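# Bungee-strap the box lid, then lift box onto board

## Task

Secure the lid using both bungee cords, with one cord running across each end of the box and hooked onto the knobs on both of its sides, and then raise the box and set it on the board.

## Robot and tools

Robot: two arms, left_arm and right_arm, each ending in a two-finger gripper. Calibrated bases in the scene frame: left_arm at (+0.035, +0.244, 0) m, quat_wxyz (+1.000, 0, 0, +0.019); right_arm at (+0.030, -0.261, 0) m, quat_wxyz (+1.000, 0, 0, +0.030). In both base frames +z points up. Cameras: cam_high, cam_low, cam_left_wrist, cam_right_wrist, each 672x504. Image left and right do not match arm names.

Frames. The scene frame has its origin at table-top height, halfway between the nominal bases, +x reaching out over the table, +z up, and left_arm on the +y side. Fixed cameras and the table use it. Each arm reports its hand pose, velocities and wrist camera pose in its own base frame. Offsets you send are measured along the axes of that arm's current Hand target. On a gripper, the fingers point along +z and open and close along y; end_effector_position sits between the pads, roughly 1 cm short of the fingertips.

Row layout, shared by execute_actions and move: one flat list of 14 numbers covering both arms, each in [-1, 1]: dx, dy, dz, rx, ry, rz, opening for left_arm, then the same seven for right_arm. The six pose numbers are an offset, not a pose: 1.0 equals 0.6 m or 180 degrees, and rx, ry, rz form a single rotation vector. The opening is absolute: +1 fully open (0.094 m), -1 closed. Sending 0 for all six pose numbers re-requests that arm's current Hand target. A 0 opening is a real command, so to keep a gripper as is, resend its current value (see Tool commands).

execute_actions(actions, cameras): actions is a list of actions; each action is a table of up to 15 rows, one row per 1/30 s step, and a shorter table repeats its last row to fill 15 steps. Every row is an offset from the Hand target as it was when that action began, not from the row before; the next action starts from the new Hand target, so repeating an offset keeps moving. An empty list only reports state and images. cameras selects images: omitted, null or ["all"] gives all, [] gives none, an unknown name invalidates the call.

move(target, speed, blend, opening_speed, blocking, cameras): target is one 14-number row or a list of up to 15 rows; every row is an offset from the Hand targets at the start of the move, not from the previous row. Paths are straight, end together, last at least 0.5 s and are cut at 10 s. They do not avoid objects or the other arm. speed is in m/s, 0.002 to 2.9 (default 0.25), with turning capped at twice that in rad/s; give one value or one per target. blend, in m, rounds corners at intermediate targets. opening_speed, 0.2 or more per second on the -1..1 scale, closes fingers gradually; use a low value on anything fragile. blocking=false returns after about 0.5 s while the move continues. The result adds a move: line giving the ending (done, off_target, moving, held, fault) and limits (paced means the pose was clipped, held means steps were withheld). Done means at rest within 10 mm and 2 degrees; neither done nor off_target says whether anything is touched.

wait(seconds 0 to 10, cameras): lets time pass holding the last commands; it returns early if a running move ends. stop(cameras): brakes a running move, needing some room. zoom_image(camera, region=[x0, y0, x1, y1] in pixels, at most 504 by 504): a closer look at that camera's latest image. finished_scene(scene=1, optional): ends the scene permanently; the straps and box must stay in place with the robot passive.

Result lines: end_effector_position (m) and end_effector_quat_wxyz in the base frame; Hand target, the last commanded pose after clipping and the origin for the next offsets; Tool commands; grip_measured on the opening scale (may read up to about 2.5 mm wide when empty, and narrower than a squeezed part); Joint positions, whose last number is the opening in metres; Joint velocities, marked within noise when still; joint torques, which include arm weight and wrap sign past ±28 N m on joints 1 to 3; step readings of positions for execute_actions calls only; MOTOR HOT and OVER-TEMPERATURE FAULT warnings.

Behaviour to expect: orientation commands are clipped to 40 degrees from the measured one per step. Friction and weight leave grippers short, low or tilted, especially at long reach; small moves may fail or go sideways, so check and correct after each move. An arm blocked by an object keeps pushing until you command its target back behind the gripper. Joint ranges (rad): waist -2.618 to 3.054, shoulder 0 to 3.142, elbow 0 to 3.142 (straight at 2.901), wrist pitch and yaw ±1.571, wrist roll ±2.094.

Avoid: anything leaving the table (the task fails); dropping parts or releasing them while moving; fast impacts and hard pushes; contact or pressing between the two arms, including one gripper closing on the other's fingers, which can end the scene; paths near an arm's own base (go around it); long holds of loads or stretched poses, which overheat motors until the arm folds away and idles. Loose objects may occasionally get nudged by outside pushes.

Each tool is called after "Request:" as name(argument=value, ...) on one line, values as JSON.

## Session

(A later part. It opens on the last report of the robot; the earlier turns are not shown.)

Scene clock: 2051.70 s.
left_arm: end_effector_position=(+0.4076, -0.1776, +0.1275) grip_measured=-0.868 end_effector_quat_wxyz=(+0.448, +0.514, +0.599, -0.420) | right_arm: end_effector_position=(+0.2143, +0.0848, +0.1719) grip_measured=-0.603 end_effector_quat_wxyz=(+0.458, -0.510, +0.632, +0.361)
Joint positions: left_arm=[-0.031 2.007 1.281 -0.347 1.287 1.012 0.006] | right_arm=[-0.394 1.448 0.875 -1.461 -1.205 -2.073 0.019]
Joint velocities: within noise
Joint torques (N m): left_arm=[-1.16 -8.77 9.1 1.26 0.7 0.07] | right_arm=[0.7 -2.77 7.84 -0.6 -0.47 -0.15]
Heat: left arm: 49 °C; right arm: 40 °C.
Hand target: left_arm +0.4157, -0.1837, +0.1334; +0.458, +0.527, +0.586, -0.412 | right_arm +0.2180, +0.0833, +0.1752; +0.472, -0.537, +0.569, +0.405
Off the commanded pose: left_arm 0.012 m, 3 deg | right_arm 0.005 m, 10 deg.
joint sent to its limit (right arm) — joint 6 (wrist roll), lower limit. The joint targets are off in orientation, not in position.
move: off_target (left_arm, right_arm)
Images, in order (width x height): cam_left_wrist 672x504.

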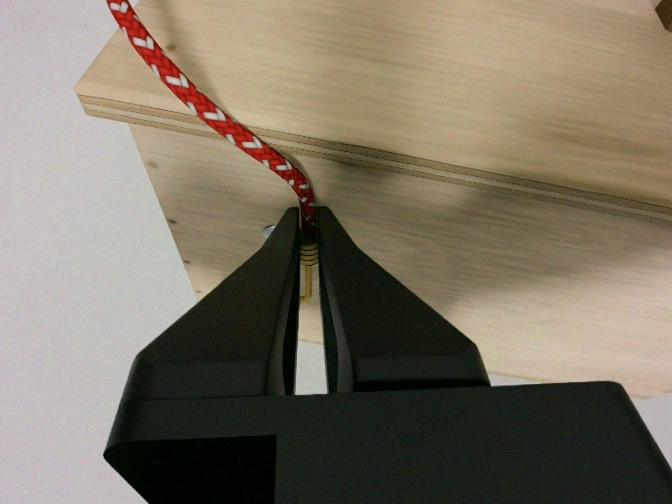

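Request:
move(target=[-0.0010,0.0110,0.0020,0,0,0,-1.0,0,0,0,0,0,0,-0.6], speed=0.04, cameras=["cam_left_wrist"])

Request:
zoom_image(camera="cam_left_wrist", region=[250, 190, 350, 310])

Scene clock: 2053.37 s.
left_arm: end_effector_position=(+0.4133, -0.1800, +0.1278) grip_measured=-0.868 end_effector_quat_wxyz=(+0.448, +0.516, +0.597, -0.420) | right_arm: end_effector_position=(+0.2143, +0.0848, +0.1719) grip_measured=-0.603 end_effector_quat_wxyz=(+0.458, -0.510, +0.632, +0.361)
Joint positions: left_arm=[-0.036 2.027 1.311 -0.35 1.286 1.007 0.006] | right_arm=[-0.394 1.448 0.875 -1.461 -1.205 -2.073 0.019]
Joint velocities: within noise
Joint torques (N m): left_arm=[-0.76 -8.85 9.44 1.29 0.7 0.08] | right_arm=[0.72 -2.77 7.87 -0.6 -0.47 -0.14]
Heat: left arm: 49 °C; right arm: 40 °C.
Hand target: left_arm +0.4223, -0.1844, +0.1339; +0.458, +0.527, +0.586, -0.411 | right_arm +0.2180, +0.0833, +0.1752; +0.472, -0.537, +0.569, +0.405
Off the commanded pose: left_arm 0.012 m, 2 deg | right_arm 0.005 m, 10 deg.
joint sent to its limit (right arm) — joint 6 (wrist roll), lower limit. The joint targets are off in orientation, not in position.
move: off_target (left_arm, right_arm)
Images, in order (width x height): cam_left_wrist 672x504.

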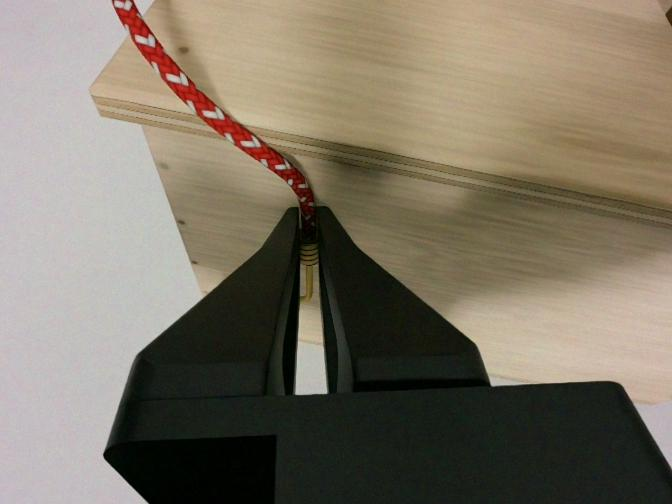

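Scaled by 4.200.

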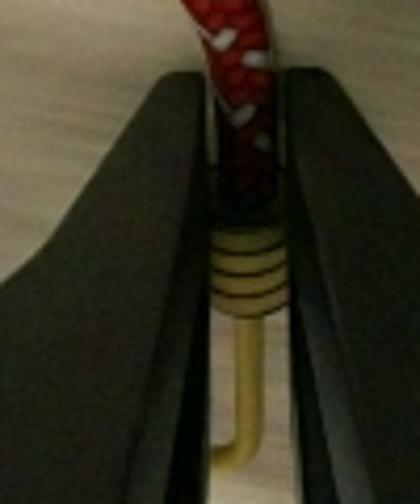

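Request:
move(target=[-0.0005,0.0085,0.0010,0,0,0,-1.0,0,0,0,0,0,0,-0.6], speed=0.04, cameras=["cam_left_wrist"])

Request:
zoom_image(camera="cam_left_wrist", region=[280, 240, 340, 310])

Scene clock: 2059.43 s.
left_arm: end_effector_position=(+0.4176, -0.1811, +0.1279) grip_measured=-0.868 end_effector_quat_wxyz=(+0.446, +0.515, +0.598, -0.423) | right_arm: end_effector_position=(+0.2143, +0.0848, +0.1719) grip_measured=-0.603 end_effector_quat_wxyz=(+0.458, -0.510, +0.632, +0.361)
Joint positions: left_arm=[-0.038 2.044 1.337 -0.363 1.287 1.006 0.006] | right_arm=[-0.394 1.448 0.875 -1.461 -1.205 -2.073 0.019]
Joint velocities: within noise
Joint torques (N m): left_arm=[-0.59 -8.98 9.46 1.22 0.69 0.11] | right_arm=[0.73 -2.77 7.87 -0.6 -0.47 -0.14]
Heat: left arm: 48 °C; right arm: 40 °C.
Hand target: left_arm +0.4275, -0.1845, +0.1340; +0.458, +0.527, +0.586, -0.411 | right_arm +0.2180, +0.0833, +0.1752; +0.472, -0.537, +0.569, +0.405
Off the commanded pose: left_arm 0.012 m, 3 deg | right_arm 0.005 m, 10 deg.
joint sent to its limit (right arm) — joint 6 (wrist roll), lower limit. The joint targets are off in orientation, not in position.
move: off_target (left_arm, right_arm)
Images, in order (width x height): cam_left_wrist 672x504.

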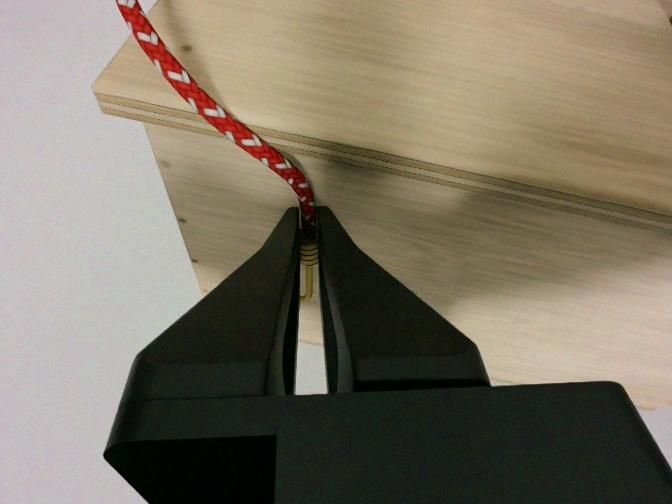

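Scaled by 7.200.

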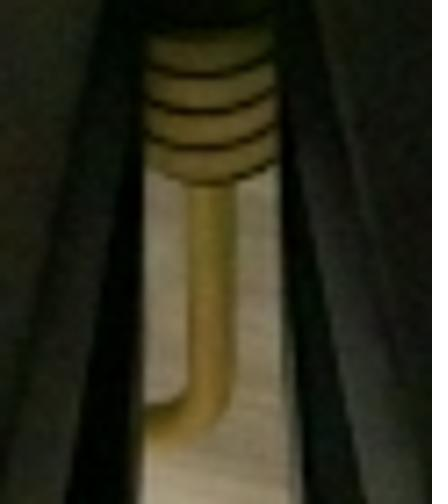

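Request:
move(target=[-0.0105,0.0003,-0.0060,0,0,0,-1.0,0,0,0,0,0,0,-0.6], speed=0.04, cameras=["cam_left_wrist"])

Request:
zoom_image(camera="cam_left_wrist", region=[280, 240, 340, 310])

Scene clock: 2064.57 s.
left_arm: end_effector_position=(+0.4203, -0.1812, +0.1332) grip_measured=-0.868 end_effector_quat_wxyz=(+0.446, +0.515, +0.598, -0.423) | right_arm: end_effector_position=(+0.2143, +0.0848, +0.1719) grip_measured=-0.603 end_effector_quat_wxyz=(+0.458, -0.510, +0.632, +0.361)
Joint positions: left_arm=[-0.038 2.045 1.361 -0.387 1.287 1.006 0.006] | right_arm=[-0.394 1.448 0.875 -1.461 -1.205 -2.073 0.019]
Joint velocities: within noise
Joint torques (N m): left_arm=[-0.18 -9.78 9.1 1.05 0.73 0.25] | right_arm=[0.72 -2.77 7.86 -0.6 -0.47 -0.14]
Heat: left arm: 48 °C; right arm: 40 °C.
Hand target: left_arm +0.4274, -0.1825, +0.1408; +0.458, +0.527, +0.586, -0.412 | right_arm +0.2180, +0.0833, +0.1752; +0.472, -0.537, +0.569, +0.405
Off the commanded pose: left_arm 0.011 m, 3 deg | right_arm 0.005 m, 10 deg.
joint sent to its limit (right arm) — joint 6 (wrist roll), lower limit. The joint targets are off in orientation, not in position.
move: off_target (left_arm, right_arm)
Images, in order (width x height): cam_left_wrist 672x504.

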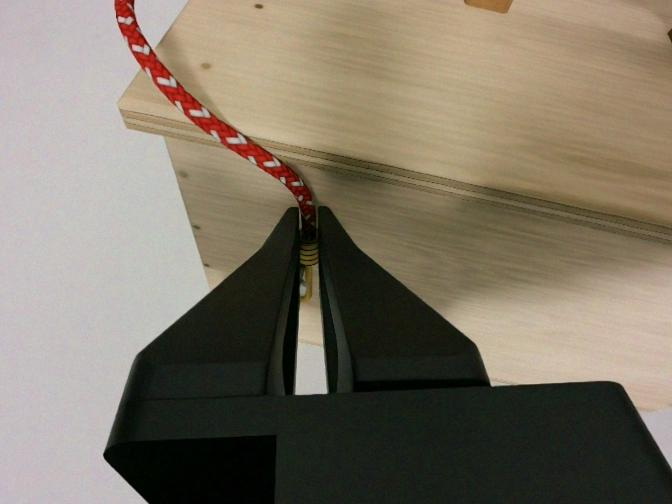

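Scaled by 7.200.

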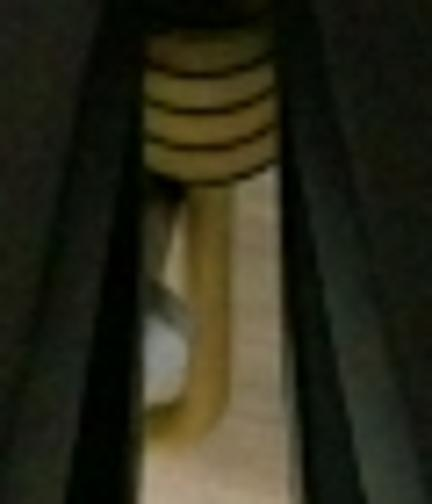

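Request:
move(target=[-0.0153,-0.0013,-0.0073,0,-0.022,0,-1.0,0,0,0,0,0,0,-0.6], speed=0.04, cameras=["cam_left_wrist"])

Request:
zoom_image(camera="cam_left_wrist", region=[280, 240, 340, 310])

Scene clock: 2067.97 s.
left_arm: end_effector_position=(+0.4248, -0.1829, +0.1446) grip_measured=-0.868 end_effector_quat_wxyz=(+0.459, +0.506, +0.585, -0.437) | right_arm: end_effector_position=(+0.2143, +0.0848, +0.1719) grip_measured=-0.603 end_effector_quat_wxyz=(+0.458, -0.510, +0.632, +0.361)
Joint positions: left_arm=[-0.037 2.045 1.361 -0.306 1.333 0.928 0.006] | right_arm=[-0.394 1.448 0.875 -1.461 -1.205 -2.073 0.019]
Joint velocities: within noise
Joint torques (N m): left_arm=[0.54 -10.97 5.65 1.66 0.89 0.12] | right_arm=[0.72 -2.78 7.86 -0.6 -0.47 -0.14]
Heat: left arm: 48 °C; right arm: 40 °C.
Hand target: left_arm +0.4264, -0.1806, +0.1508; +0.478, +0.513, +0.570, -0.429 | right_arm +0.2180, +0.0833, +0.1752; +0.472, -0.537, +0.569, +0.405
Off the commanded pose: left_arm 0.007 m, 3 deg | right_arm 0.005 m, 10 deg.
joint sent to its limit (right arm) — joint 6 (wrist roll), lower limit. The joint targets are off in orientation, not in position.
move: off_target (left_arm, right_arm)
Images, in order (width x height): cam_left_wrist 672x504.

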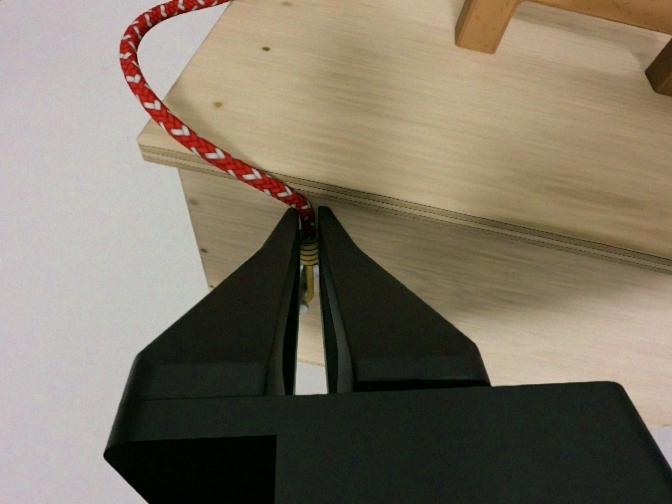

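Scaled by 7.200.

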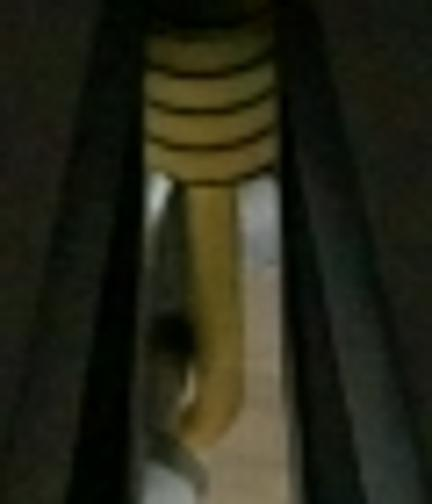

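Request:
wait(seconds=0.0, cameras=["cam_high"])

Request:
zoom_image(camera="cam_high", region=[270, 120, 390, 240])

Scene clock: 2069.17 s.
left_arm: end_effector_position=(+0.4248, -0.1829, +0.1447) grip_measured=-0.868 end_effector_quat_wxyz=(+0.459, +0.506, +0.585, -0.437) | right_arm: end_effector_position=(+0.2143, +0.0848, +0.1719) grip_measured=-0.603 end_effector_quat_wxyz=(+0.458, -0.510, +0.632, +0.361)
Joint positions: left_arm=[-0.037 2.045 1.361 -0.305 1.333 0.927 0.006] | right_arm=[-0.394 1.448 0.875 -1.461 -1.205 -2.073 0.019]
Joint velocities: within noise
Joint torques (N m): left_arm=[0.53 -10.97 5.7 1.61 0.87 0.13] | right_arm=[0.72 -2.77 7.84 -0.6 -0.47 -0.15]
Heat: left arm: 48 °C; right arm: 40 °C.
Hand target: left_arm +0.4264, -0.1806, +0.1508; +0.478, +0.513, +0.570, -0.430 | right_arm +0.2180, +0.0833, +0.1752; +0.472, -0.537, +0.569, +0.405
Tool commands: left_gripper/opening=-1.0 right_gripper/opening=-0.6
Off the commanded pose: left_arm 0.007 m, 3 deg | right_arm 0.005 m, 10 deg.
Images, in order (width x height): cam_high 672x504.

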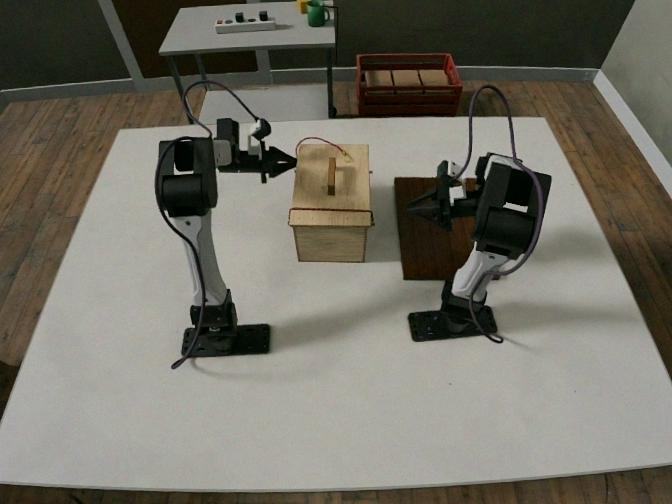

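Scaled by 4.200.

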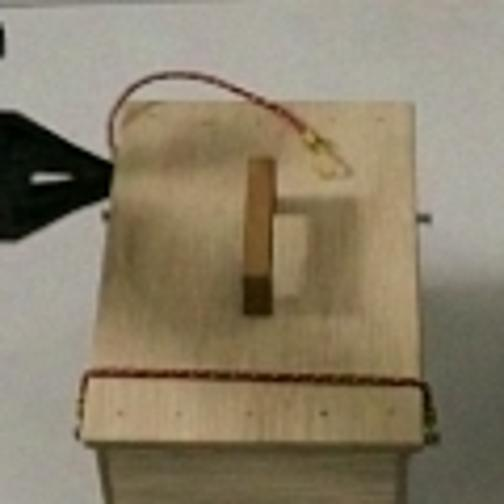

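Request:
move(target=[[0,0,0,0,0,0,-1.0,-0.2055,-0.1428,-0.0062,0.094,0.2,0.13,-0.5],[0,0,0,0,0,0,-1.0,-0.1372,-0.3572,0.1848,0.1877,0.4003,0.2597,-0.5]], speed=0.22, blend=[0.04,0], cameras=["cam_right_wrist","cam_high"])

Scene clock: 2082.73 s.
left_arm: end_effector_position=(+0.4249, -0.1829, +0.1448) grip_measured=-0.868 end_effector_quat_wxyz=(+0.458, +0.506, +0.585, -0.438) | right_arm: end_effector_position=(+0.4367, +0.1873, +0.2397) grip_measured=-0.503 end_effector_quat_wxyz=(+0.182, -0.269, +0.946, +0.028)
Joint positions: left_arm=[-0.037 2.045 1.361 -0.304 1.333 0.924 0.006] | right_arm=[0.401 2.225 2.603 -1.579 -0.01 -0.15 0.023]
Joint velocities: within noise
Joint torques (N m): left_arm=[0.53 -11.02 5.56 1.65 0.87 0.13] | right_arm=[0.59 -9.91 8.47 1.21 0.02 0.13]
Heat: left arm: 50 °C; right arm: 41 °C.
Hand target: left_arm +0.4264, -0.1806, +0.1508; +0.478, +0.513, +0.570, -0.430 | right_arm +0.4405, +0.1895, +0.2402; +0.001, -0.268, +0.963, +0.001
Off the commanded pose: left_arm 0.007 m, 3 deg | right_arm 0.004 m, 21 deg.
joint sent to its limit (right arm) — joint 4 (wrist pitch), lower limit. The joint targets are off in orientation, not in position.
move: off_target (left_arm, right_arm)
Images, in order (width x height): cam_high 672x504, cam_right_wrist 672x504.

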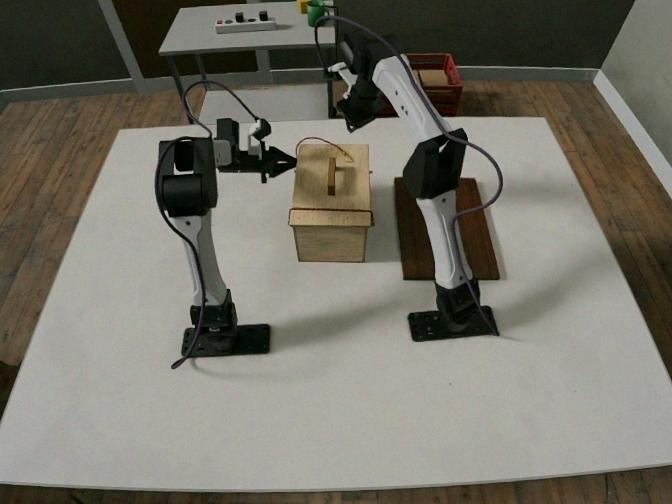

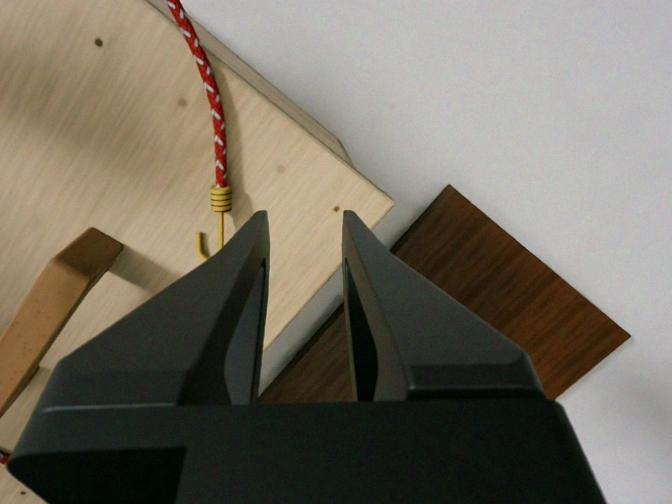

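Request:
move(target=[0,0,0,0,0,0,-1.0,0.0,0.0535,0.0587,0,0,0.0278,-0.5], speed=0.12, cameras=["cam_right_wrist"])

Request:
zoom_image(camera="cam_right_wrist", region=[240, 140, 380, 300])

Scene clock: 2100.77 s.
left_arm: end_effector_position=(+0.4250, -0.1829, +0.1448) grip_measured=-0.868 end_effector_quat_wxyz=(+0.458, +0.505, +0.585, -0.438) | right_arm: end_effector_position=(+0.4250, +0.2135, +0.2181) grip_measured=-0.503 end_effector_quat_wxyz=(+0.151, -0.227, +0.961, +0.034)
Joint positions: left_arm=[-0.037 2.045 1.361 -0.303 1.333 0.923 0.006] | right_arm=[0.467 2.253 2.572 -1.579 0.004 0.002 0.023]
Joint velocities: within noise
Joint torques (N m): left_arm=[0.51 -11 5.56 1.65 0.87 0.14] | right_arm=[0.79 -9.88 4.96 1.09 -0.06 0.07]
Heat: left arm: 52 °C; right arm: 41 °C.
Hand target: left_arm +0.4264, -0.1806, +0.1508; +0.478, +0.513, +0.570, -0.430 | right_arm +0.4239, +0.2171, +0.2050; +0.001, -0.226, +0.974, +0.001
Off the commanded pose: left_arm 0.007 m, 3 deg | right_arm 0.014 m, 18 deg.
joint sent to its limit (right arm) — joint 4 (wrist pitch), lower limit. The joint targets are off in orientation, not in position.
move: off_target (left_arm, right_arm)
Images, in order (width x height): cam_right_wrist 672x504.

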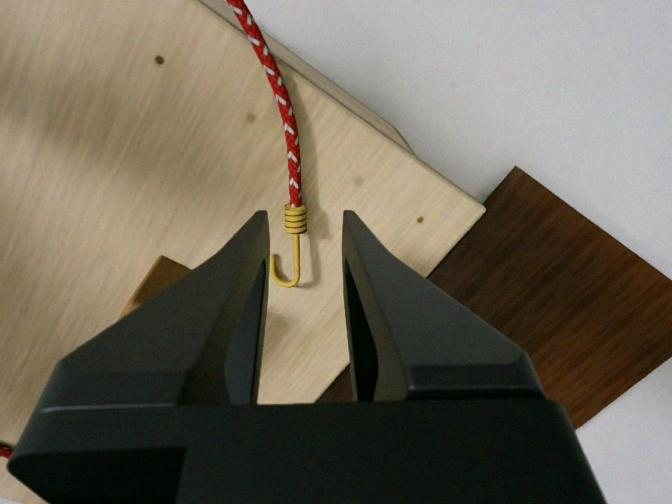

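Scaled by 3.150.

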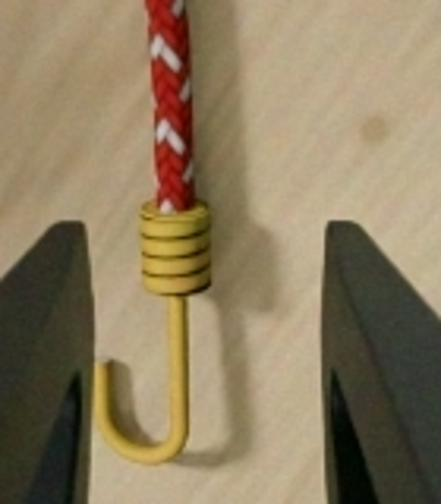

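Request:
move(target=[0,0,0,0,0,0,-1.0,0.0035,-0.0003,0.045,0,-0.0611,0,-0.5], speed=0.07, cameras=["cam_right_wrist"])

Request:
zoom_image(camera="cam_right_wrist", region=[240, 170, 380, 310])

Scene clock: 2116.43 s.
left_arm: end_effector_position=(+0.4250, -0.1829, +0.1448) grip_measured=-0.868 end_effector_quat_wxyz=(+0.458, +0.505, +0.585, -0.438) | right_arm: end_effector_position=(+0.4241, +0.2131, +0.1907) grip_measured=-0.503 end_effector_quat_wxyz=(+0.115, -0.227, +0.967, +0.026)
Joint positions: left_arm=[-0.037 2.045 1.361 -0.303 1.333 0.923 0.006] | right_arm=[0.467 2.29 2.534 -1.579 0.004 0.005 0.023]
Joint velocities: within noise
Joint torques (N m): left_arm=[0.53 -11.02 5.56 1.65 0.87 0.14] | right_arm=[0.8 -10.32 5.14 0.93 -0.06 0.06]
Heat: left arm: 53 °C; right arm: 40 °C.
Hand target: left_arm +0.4264, -0.1806, +0.1508; +0.478, +0.513, +0.570, -0.430 | right_arm +0.4221, +0.2161, +0.1781; +0.094, -0.225, +0.970, +0.022
Off the commanded pose: left_arm 0.007 m, 3 deg | right_arm 0.013 m, 3 deg.
joint sent to its limit (right arm) — joint 4 (wrist pitch), lower limit. The joint targets still meet the commanded pose.
move: off_target (left_arm, right_arm)
Images, in order (width x height): cam_right_wrist 672x504.

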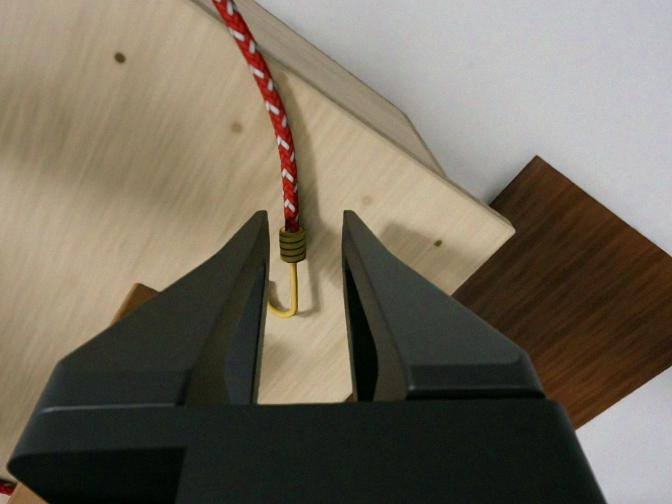

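Scaled by 3.600.

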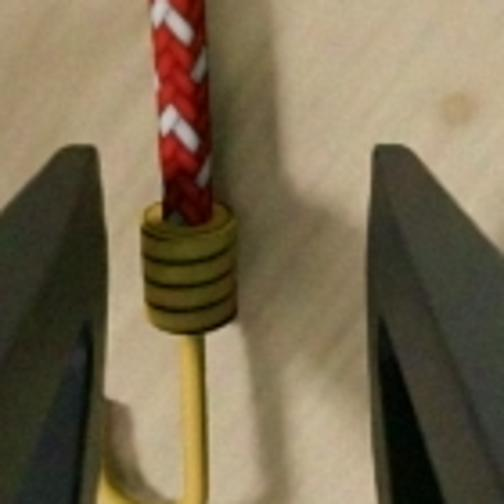

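Request:
move(target=[0,0,0,0,0,0,-1.0,0.0102,0.0092,0.0142,0,0,0,-0.5], speed=0.05, cameras=["cam_right_wrist"])

Request:
zoom_image(camera="cam_right_wrist", region=[240, 170, 380, 310])

Scene clock: 2118.97 s.
left_arm: end_effector_position=(+0.4250, -0.1829, +0.1448) grip_measured=-0.868 end_effector_quat_wxyz=(+0.458, +0.505, +0.585, -0.438) | right_arm: end_effector_position=(+0.4204, +0.2143, +0.1809) grip_measured=-0.503 end_effector_quat_wxyz=(+0.109, -0.225, +0.968, +0.022)
Joint positions: left_arm=[-0.037 2.045 1.361 -0.303 1.333 0.923 0.006] | right_arm=[0.475 2.257 2.437 -1.528 0.01 0.017 0.023]
Joint velocities: within noise
Joint torques (N m): left_arm=[0.55 -10.99 5.56 1.64 0.87 0.14] | right_arm=[1.16 -11.6 3.29 1.02 -0.1 0.06]
Heat: left arm: 53 °C; right arm: 40 °C.
Hand target: left_arm +0.4264, -0.1806, +0.1508; +0.478, +0.513, +0.570, -0.430 | right_arm +0.4158, +0.2189, +0.1686; +0.094, -0.225, +0.970, +0.022
Off the commanded pose: left_arm 0.007 m, 3 deg | right_arm 0.014 m, 2 deg.
move: off_target (left_arm, right_arm)
Images, in order (width x height): cam_right_wrist 672x504.

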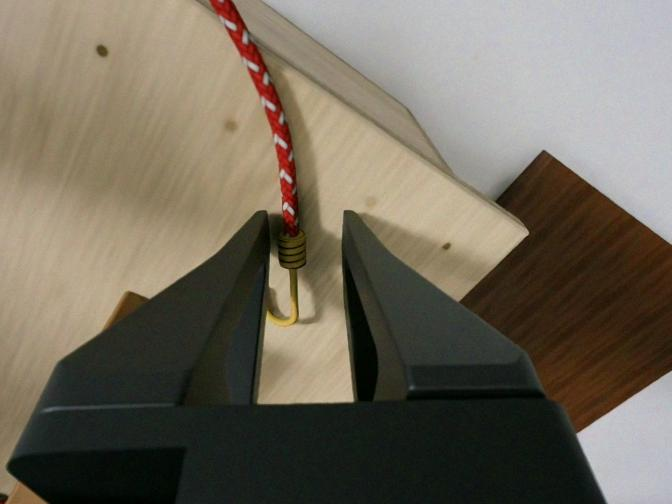

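Scaled by 3.600.

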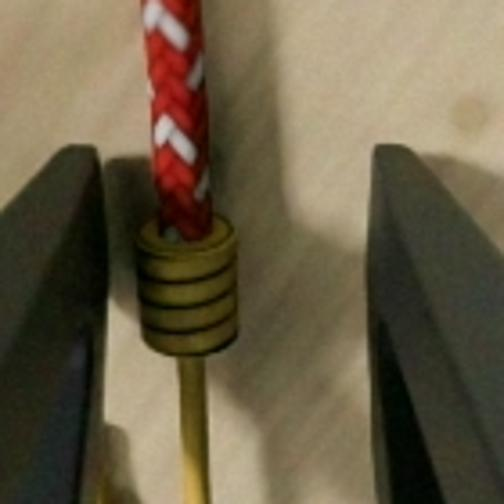

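Request:
move(target=[0,0,0,0,0,0,-1.0,0,0,-0.0060,0,0,0,-1.0], speed=0.03, opening_speed=0.4, cameras=["cam_right_wrist"])

Request:
zoom_image(camera="cam_right_wrist", region=[240, 170, 380, 310])

Scene clock: 2122.27 s.
left_arm: end_effector_position=(+0.4250, -0.1829, +0.1448) grip_measured=-0.868 end_effector_quat_wxyz=(+0.458, +0.505, +0.585, -0.438) | right_arm: end_effector_position=(+0.4222, +0.2154, +0.1813) grip_measured=-0.851 end_effector_quat_wxyz=(+0.113, -0.225, +0.968, +0.023)
Joint positions: left_arm=[-0.037 2.045 1.361 -0.303 1.333 0.923 0.006] | right_arm=[0.475 2.257 2.437 -1.519 0.01 0.018 0.007]
Joint velocities: within noise
Joint torques (N m): left_arm=[0.54 -11 5.56 1.64 0.87 0.15] | right_arm=[1.14 -11.19 5.23 0.8 -0.09 0.06]
Heat: left arm: 53 °C; right arm: 40 °C.
Hand target: left_arm +0.4264, -0.1806, +0.1508; +0.478, +0.513, +0.570, -0.430 | right_arm +0.4151, +0.2188, +0.1720; +0.094, -0.225, +0.970, +0.022
Off the commanded pose: left_arm 0.007 m, 3 deg | right_arm 0.012 m, 2 deg.
move: off_target (left_arm, right_arm)
Images, in order (width x height): cam_right_wrist 672x504.

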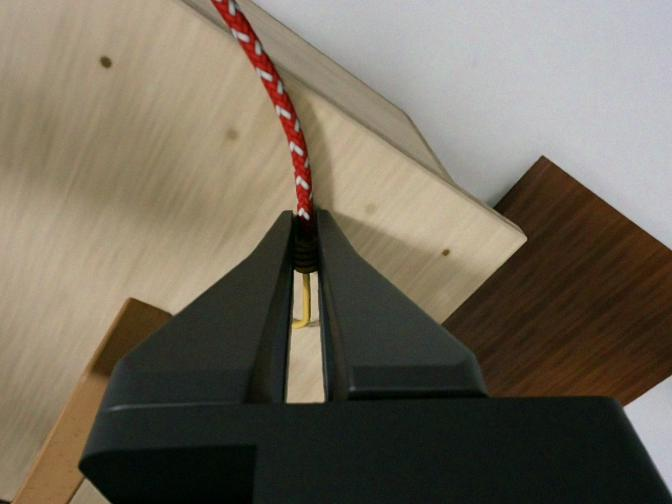

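Scaled by 3.600.

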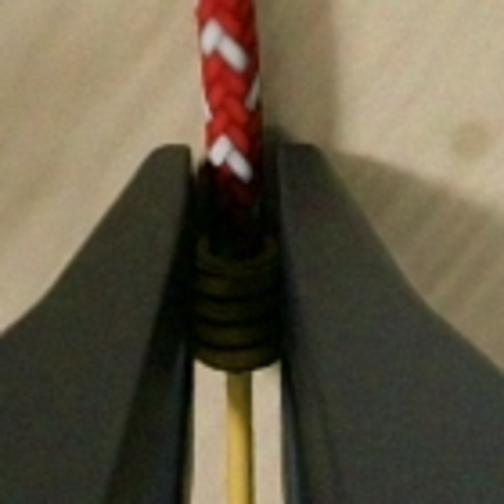

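Request:
move(target=[[0,0,0,0,0,0,-1.0,-0.0123,-0.0052,-0.0485,0,0,0,-1.0],[0,0,0,0,0,0,-1.0,0.0722,-0.006,-0.0787,-0.0971,-0.009,-0.4565,-1.0]], speed=0.2, cameras=["cam_right_wrist"])

Scene clock: 2137.00 s.
left_arm: end_effector_position=(+0.4250, -0.1829, +0.1448) grip_measured=-0.868 end_effector_quat_wxyz=(+0.458, +0.505, +0.585, -0.438) | right_arm: end_effector_position=(+0.3768, +0.1965, +0.1945) grip_measured=-0.852 end_effector_quat_wxyz=(-0.116, +0.805, -0.579, -0.059)
Joint positions: left_arm=[-0.037 2.045 1.361 -0.303 1.333 0.922 0.006] | right_arm=[0.391 2.113 2.255 -1.576 -0.224 -1.488 0.007]
Joint velocities: within noise
Joint torques (N m): left_arm=[0.53 -11.03 5.56 1.65 0.87 0.15] | right_arm=[-0.31 -15.53 4.98 0.58 -0.35 -0.16]
Heat: left arm: 54 °C; right arm: 40 °C.
Hand target: left_arm +0.4264, -0.1806, +0.1508; +0.478, +0.513, +0.570, -0.429 | right_arm +0.3705, +0.1927, +0.2101; -0.066, +0.814, -0.569, -0.093
Off the commanded pose: left_arm 0.007 m, 3 deg | right_arm 0.017 m, 7 deg.
joint sent to its limit (right arm) — joint 4 (wrist pitch), lower limit. The joint targets are off in orientation, not in position.
move: off_target (left_arm, right_arm)
Images, in order (width x height): cam_right_wrist 672x504.

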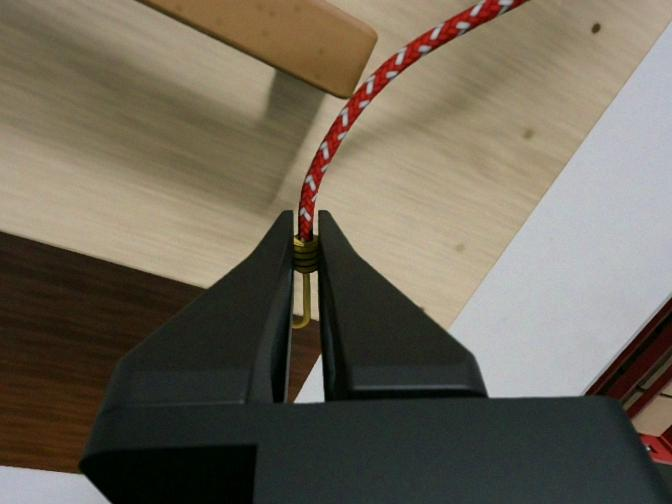

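Request:
move(target=[0,0,0,0,0,0,-1.0,0.0097,0.0058,0.0353,0,0,0,-1.0], speed=0.05, cameras=[])

Scene clock: 2141.40 s.
left_arm: end_effector_position=(+0.4250, -0.1829, +0.1449) grip_measured=-0.868 end_effector_quat_wxyz=(+0.458, +0.505, +0.585, -0.438) | right_arm: end_effector_position=(+0.3710, +0.1941, +0.1836) grip_measured=-0.852 end_effector_quat_wxyz=(-0.099, +0.809, -0.575, -0.070)
Joint positions: left_arm=[-0.037 2.045 1.361 -0.303 1.334 0.922 0.006] | right_arm=[0.391 2.113 2.213 -1.576 -0.224 -1.504 0.007]
Joint velocities: within noise
Joint torques (N m): left_arm=[0.55 -11 5.56 1.64 0.87 0.15] | right_arm=[-0.36 -12.86 5.01 0.49 -0.32 -0.22]
Heat: left arm: 54 °C; right arm: 39 °C.
Hand target: left_arm +0.4264, -0.1806, +0.1508; +0.478, +0.513, +0.570, -0.429 | right_arm +0.3675, +0.1907, +0.1882; -0.066, +0.814, -0.569, -0.093
Off the commanded pose: left_arm 0.007 m, 3 deg | right_arm 0.007 m, 5 deg.
joint sent to its limit (right arm) — joint 4 (wrist pitch), lower limit. The joint targets are off in orientation, not in position.
move: off_target (left_arm, right_arm)
No camera images: "cameras" was empty.

Request:
move(target=[0,0,0,0,0,0,-1.0,0,0,0.004,0,0,0,-0.45], speed=0.03, opening_speed=0.5, cameras=["cam_right_wrist"])

Request:
zoom_image(camera="cam_right_wrist", region=[240, 180, 380, 320])

Scene clock: 2144.03 s.
left_arm: end_effector_position=(+0.4249, -0.1829, +0.1450) grip_measured=-0.868 end_effector_quat_wxyz=(+0.458, +0.505, +0.585, -0.438) | right_arm: end_effector_position=(+0.3710, +0.1941, +0.1836) grip_measured=-0.453 end_effector_quat_wxyz=(-0.099, +0.809, -0.575, -0.069)
Joint positions: left_arm=[-0.037 2.045 1.361 -0.303 1.334 0.922 0.006] | right_arm=[0.391 2.113 2.213 -1.576 -0.224 -1.505 0.026]
Joint velocities: within noise
Joint torques (N m): left_arm=[0.54 -11.02 5.55 1.64 0.86 0.15] | right_arm=[-0.25 -12.42 4.85 0.48 -0.32 -0.16]
Heat: left arm: 54 °C; right arm: 39 °C.
Hand target: left_arm +0.4264, -0.1806, +0.1508; +0.478, +0.513, +0.570, -0.430 | right_arm +0.3674, +0.1912, +0.1858; -0.066, +0.814, -0.569, -0.093
Off the commanded pose: left_arm 0.006 m, 3 deg | right_arm 0.005 m, 5 deg.
joint sent to its limit (right arm) — joint 4 (wrist pitch), lower limit. The joint targets are off in orientation, not in position.
move: off_target (left_arm, right_arm)
Images, in order (width x height): cam_right_wrist 672x504.

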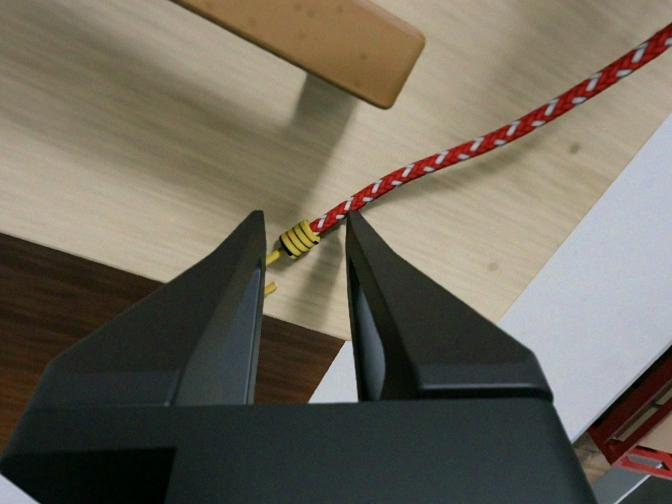

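Scaled by 3.600.

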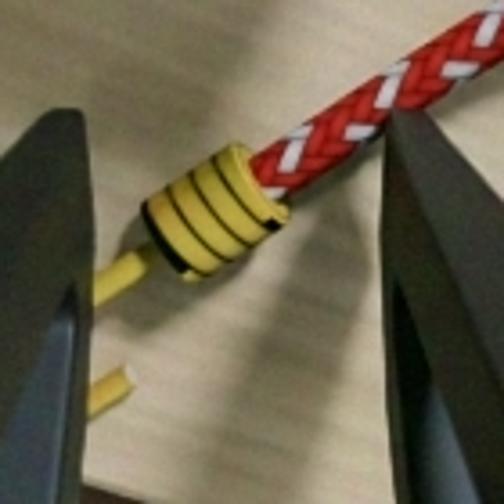

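Request:
move(target=[[0,0,0,0,0,0,-1.0,-0.0113,0,-0.0487,0,0,0,-0.45],[0,0,0,0,0,0,-1.0,-0.0088,-0.0058,-0.0492,0.072,0.0148,0.3539,-0.45],[0,0,0,0,0,0,-1.0,0.0010,-0.0058,-0.0148,0.072,0.0148,0.3539,-0.45]], speed=0.15, cameras=["cam_right_wrist"])

Request:
zoom_image(camera="cam_right_wrist", region=[240, 180, 380, 320])

Scene clock: 2156.07 s.
left_arm: end_effector_position=(+0.4249, -0.1829, +0.1450) grip_measured=-0.868 end_effector_quat_wxyz=(+0.458, +0.505, +0.585, -0.438) | right_arm: end_effector_position=(+0.3736, +0.1899, +0.1837) grip_measured=-0.453 end_effector_quat_wxyz=(+0.064, -0.385, +0.920, +0.037)
Joint positions: left_arm=[-0.037 2.045 1.361 -0.303 1.334 0.922 0.006] | right_arm=[0.443 2.079 2.173 -1.533 -0.067 -0.347 0.026]
Joint velocities: within noise
Joint torques (N m): left_arm=[0.54 -11.02 5.53 1.64 0.86 0.15] | right_arm=[0.69 -14.42 5.15 0.87 -0.04 0.06]
Heat: left arm: 54 °C; right arm: 40 °C.
Hand target: left_arm +0.4264, -0.1806, +0.1508; +0.478, +0.513, +0.570, -0.430 | right_arm +0.3714, +0.1900, +0.1944; +0.081, -0.382, +0.920, +0.034
Off the commanded pose: left_arm 0.006 m, 3 deg | right_arm 0.011 m, 2 deg.
move: off_target (left_arm, right_arm)
Images, in order (width x height): cam_right_wrist 672x504.

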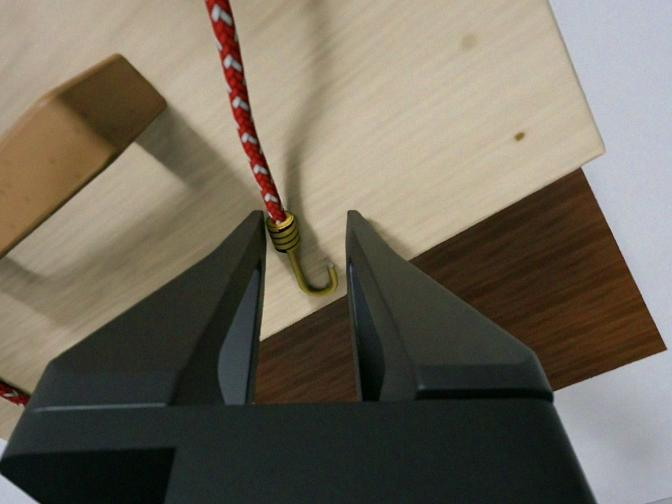

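Scaled by 3.600.

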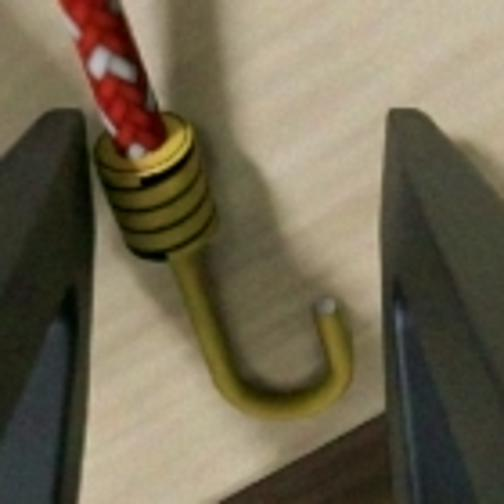

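Request:
move(target=[[0,0,0,0,0,0,-1.0,0,0,-0.03,0,0,0,-0.5],[0,0,0,0,0,0,-1.0,-0.0163,0.0228,-0.0200,0.0609,0.0592,-0.1148,-0.5]], speed=0.12, cameras=["cam_right_wrist"])

Request:
zoom_image(camera="cam_right_wrist", region=[220, 160, 380, 320])

Scene clock: 2170.87 s.
left_arm: end_effector_position=(+0.4249, -0.1829, +0.1450) grip_measured=-0.868 end_effector_quat_wxyz=(+0.458, +0.505, +0.585, -0.438) | right_arm: end_effector_position=(+0.3651, +0.2026, +0.1989) grip_measured=-0.497 end_effector_quat_wxyz=(+0.072, -0.529, +0.840, -0.100)
Joint positions: left_arm=[-0.037 2.045 1.361 -0.303 1.334 0.922 0.006] | right_arm=[0.59 2.079 2.223 -1.575 0.204 -0.549 0.024]
Joint velocities: within noise
Joint torques (N m): left_arm=[0.54 -11.02 5.53 1.64 0.86 0.15] | right_arm=[0.66 -10.92 8.87 0.66 0.1 -0.22]
Heat: left arm: 55 °C; right arm: 40 °C.
Hand target: left_arm +0.4264, -0.1806, +0.1508; +0.478, +0.513, +0.570, -0.430 | right_arm +0.3671, +0.2049, +0.2079; +0.036, -0.532, +0.839, -0.104
Off the commanded pose: left_arm 0.006 m, 3 deg | right_arm 0.010 m, 4 deg.
joint sent to its limit (right arm) — joint 4 (wrist pitch), lower limit. The joint targets are off in orientation, not in position.
move: off_target (left_arm, right_arm)
Images, in order (width x height): cam_right_wrist 672x504.

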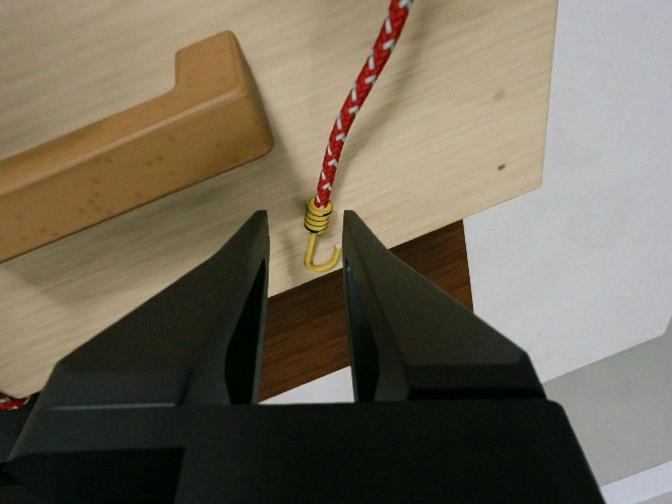

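Scaled by 3.150.

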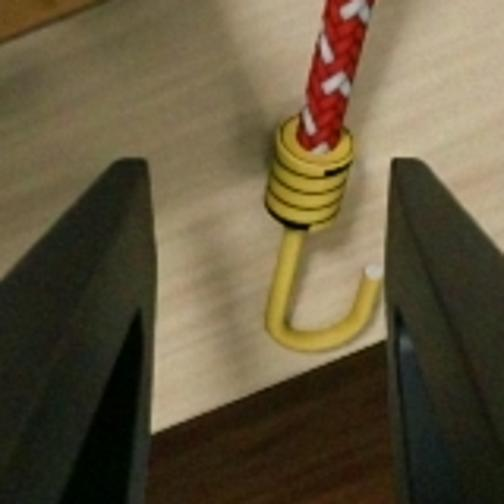

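Request:
wait(seconds=0.1, cameras=["cam_right_wrist", "cam_high"])

Scene clock: 2178.70 s.
left_arm: end_effector_position=(+0.4249, -0.1829, +0.1450) grip_measured=-0.868 end_effector_quat_wxyz=(+0.458, +0.505, +0.585, -0.438) | right_arm: end_effector_position=(+0.3652, +0.2025, +0.1989) grip_measured=-0.497 end_effector_quat_wxyz=(+0.072, -0.529, +0.839, -0.101)
Joint positions: left_arm=[-0.037 2.045 1.361 -0.303 1.334 0.922 0.006] | right_arm=[0.59 2.079 2.223 -1.575 0.205 -0.55 0.024]
Joint velocities: within noise
Joint torques (N m): left_arm=[0.54 -11.02 5.55 1.64 0.86 0.15] | right_arm=[0.66 -10.91 8.85 0.66 0.1 -0.14]
Heat: left arm: 55 °C; right arm: 40 °C.
Hand target: left_arm +0.4264, -0.1806, +0.1508; +0.478, +0.513, +0.570, -0.430 | right_arm +0.3671, +0.2049, +0.2079; +0.036, -0.532, +0.839, -0.104
Tool commands: left_gripper/opening=-1.0 right_gripper/opening=-0.5
Off the commanded pose: left_arm 0.006 m, 3 deg | right_arm 0.009 m, 4 deg.
wait: 0.10 s; at rest from the start
Images, in order (width x height): cam_high 672x504, cam_right_wrist 672x504.

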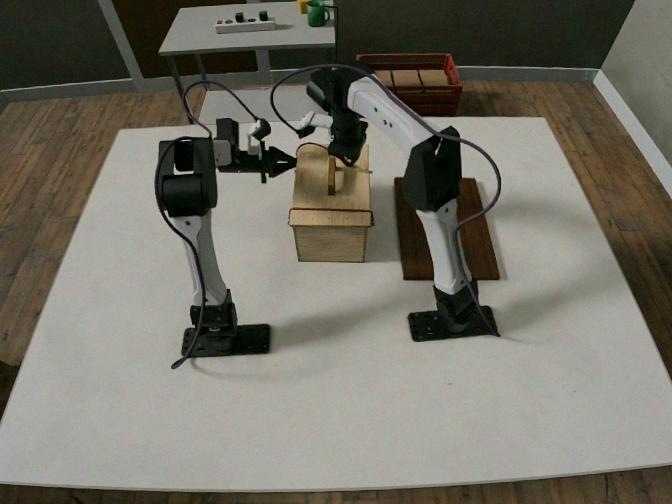

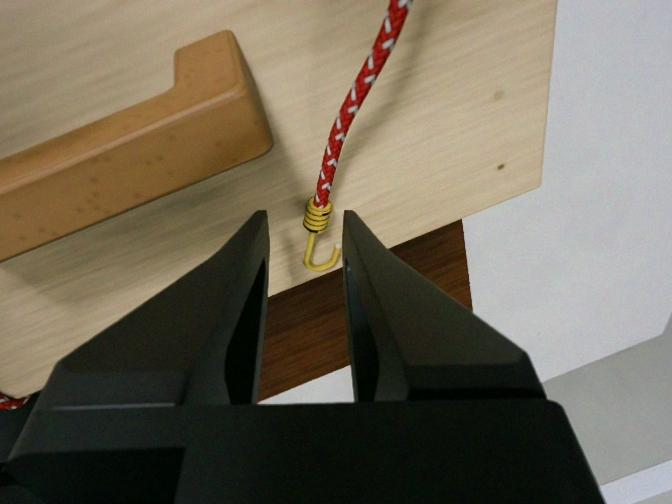

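Request:
move(target=[0,0,0,0,0,0,-1.0,-0.0008,-0.0058,0.0351,0,0,0,-0.5], speed=0.05, cameras=["cam_right_wrist"])

Scene clock: 2186.33 s.
left_arm: end_effector_position=(+0.4249, -0.1829, +0.1450) grip_measured=-0.868 end_effector_quat_wxyz=(+0.458, +0.505, +0.585, -0.438) | right_arm: end_effector_position=(+0.3682, +0.2019, +0.1874) grip_measured=-0.497 end_effector_quat_wxyz=(+0.057, -0.532, +0.839, -0.101)
Joint positions: left_arm=[-0.037 2.045 1.361 -0.303 1.334 0.922 0.006] | right_arm=[0.585 2.108 2.223 -1.575 0.205 -0.557 0.024]
Joint velocities: within noise
Joint torques (N m): left_arm=[0.53 -11.02 5.55 1.64 0.86 0.15] | right_arm=[-0.35 -9.05 8.99 0.59 0.07 -0.14]
Heat: left arm: 55 °C; right arm: 41 °C.
Hand target: left_arm +0.4264, -0.1806, +0.1508; +0.478, +0.513, +0.570, -0.430 | right_arm +0.3740, +0.2011, +0.1880; +0.037, -0.532, +0.839, -0.104
Off the commanded pose: left_arm 0.006 m, 3 deg | right_arm 0.006 m, 2 deg.
joint sent to its limit (right arm) — joint 4 (wrist pitch), lower limit. The joint targets still meet the commanded pose.
move: off_target (left_arm)
Images, in order (width x height): cam_right_wrist 672x504.

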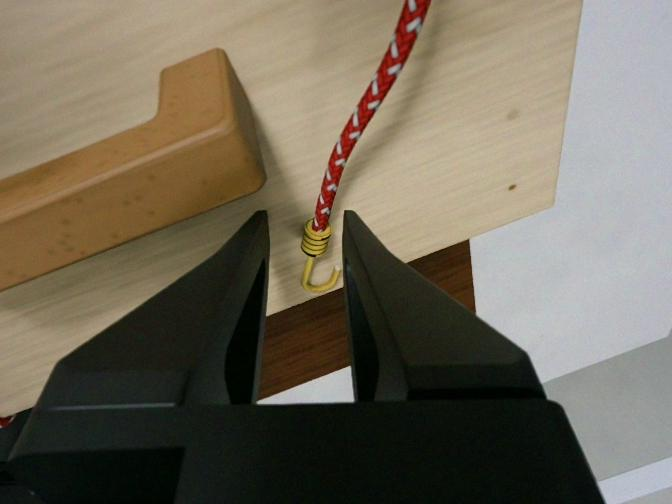

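Request:
move(target=[0,0,0,0,0,0,-1.0,-0.0012,-0.0061,0.0090,0,0,0,-0.5], speed=0.05, cameras=["cam_right_wrist"])

Scene clock: 2189.70 s.
left_arm: end_effector_position=(+0.4249, -0.1829, +0.1450) grip_measured=-0.868 end_effector_quat_wxyz=(+0.458, +0.505, +0.585, -0.438) | right_arm: end_effector_position=(+0.3726, +0.2002, +0.1840) grip_measured=-0.497 end_effector_quat_wxyz=(+0.054, -0.532, +0.839, -0.102)
Joint positions: left_arm=[-0.037 2.045 1.361 -0.303 1.334 0.922 0.006] | right_arm=[0.576 2.125 2.237 -1.576 0.205 -0.564 0.024]
Joint velocities: left_arm=[-0.002 -0.027 -0.012 -0.154 -0.022 0.037 0] | right_arm=[within noise]
Joint torques (N m): left_arm=[0.53 -11.02 5.56 1.64 0.85 0.15] | right_arm=[-0.35 -9.05 8.87 0.59 0.05 -0.14]
Heat: left arm: 55 °C; right arm: 41 °C.
Hand target: left_arm +0.4264, -0.1806, +0.1508; +0.478, +0.513, +0.570, -0.429 | right_arm +0.3784, +0.1996, +0.1835; +0.037, -0.532, +0.839, -0.104
Off the commanded pose: left_arm 0.006 m, 3 deg | right_arm 0.006 m, 2 deg.
joint sent to its limit (right arm) — joint 4 (wrist pitch), lower limit. The joint targets still meet the commanded pose.
move: off_target (left_arm)
Images, in order (width x height): cam_right_wrist 672x504.

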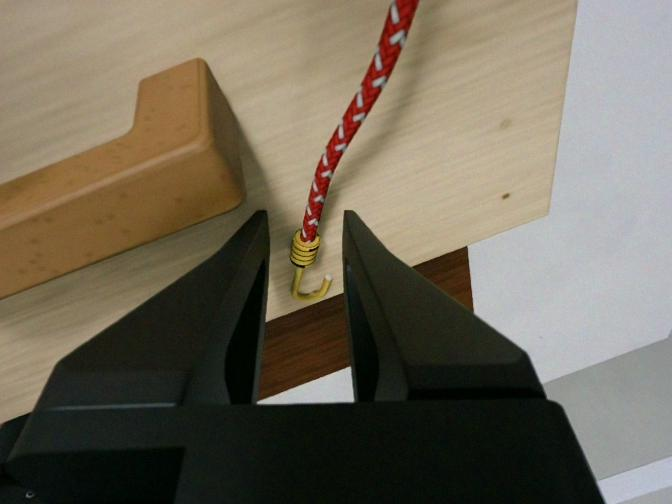

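Request:
move(target=[0,0,0,0,0,0,-1.0,0,0,0,0,0,0,-1.0], speed=0.05, opening_speed=0.4, cameras=["cam_right_wrist"])

Scene clock: 2193.63 s.
left_arm: end_effector_position=(+0.4249, -0.1829, +0.1450) grip_measured=-0.868 end_effector_quat_wxyz=(+0.458, +0.505, +0.585, -0.438) | right_arm: end_effector_position=(+0.3726, +0.2002, +0.1840) grip_measured=-0.864 end_effector_quat_wxyz=(+0.054, -0.532, +0.839, -0.102)
Joint positions: left_arm=[-0.037 2.045 1.361 -0.303 1.334 0.922 0.006] | right_arm=[0.576 2.125 2.237 -1.576 0.205 -0.565 0.006]
Joint velocities: within noise
Joint torques (N m): left_arm=[0.54 -11.02 5.56 1.64 0.86 0.15] | right_arm=[-0.35 -9.05 8.85 0.59 0.06 -0.14]
Heat: left arm: 55 °C; right arm: 41 °C.
Hand target: left_arm +0.4264, -0.1806, +0.1508; +0.478, +0.513, +0.570, -0.429 | right_arm +0.3784, +0.1996, +0.1835; +0.037, -0.532, +0.839, -0.104
Off the commanded pose: left_arm 0.006 m, 3 deg | right_arm 0.006 m, 2 deg.
joint sent to its limit (right arm) — joint 4 (wrist pitch), lower limit. The joint targets still meet the commanded pose.
move: off_target (left_arm)
Images, in order (width x height): cam_right_wrist 672x504.

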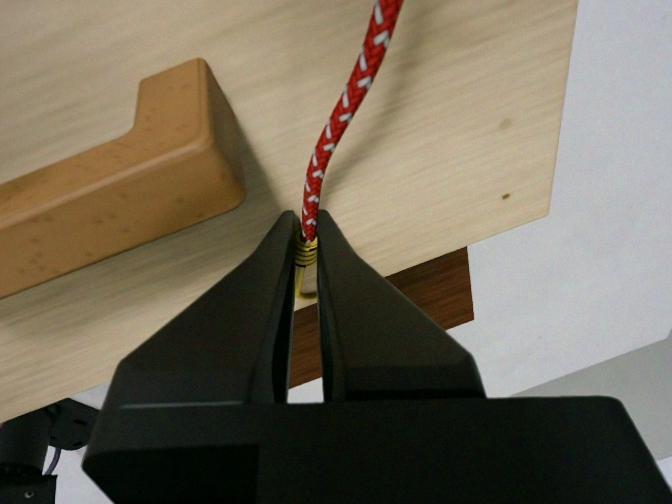

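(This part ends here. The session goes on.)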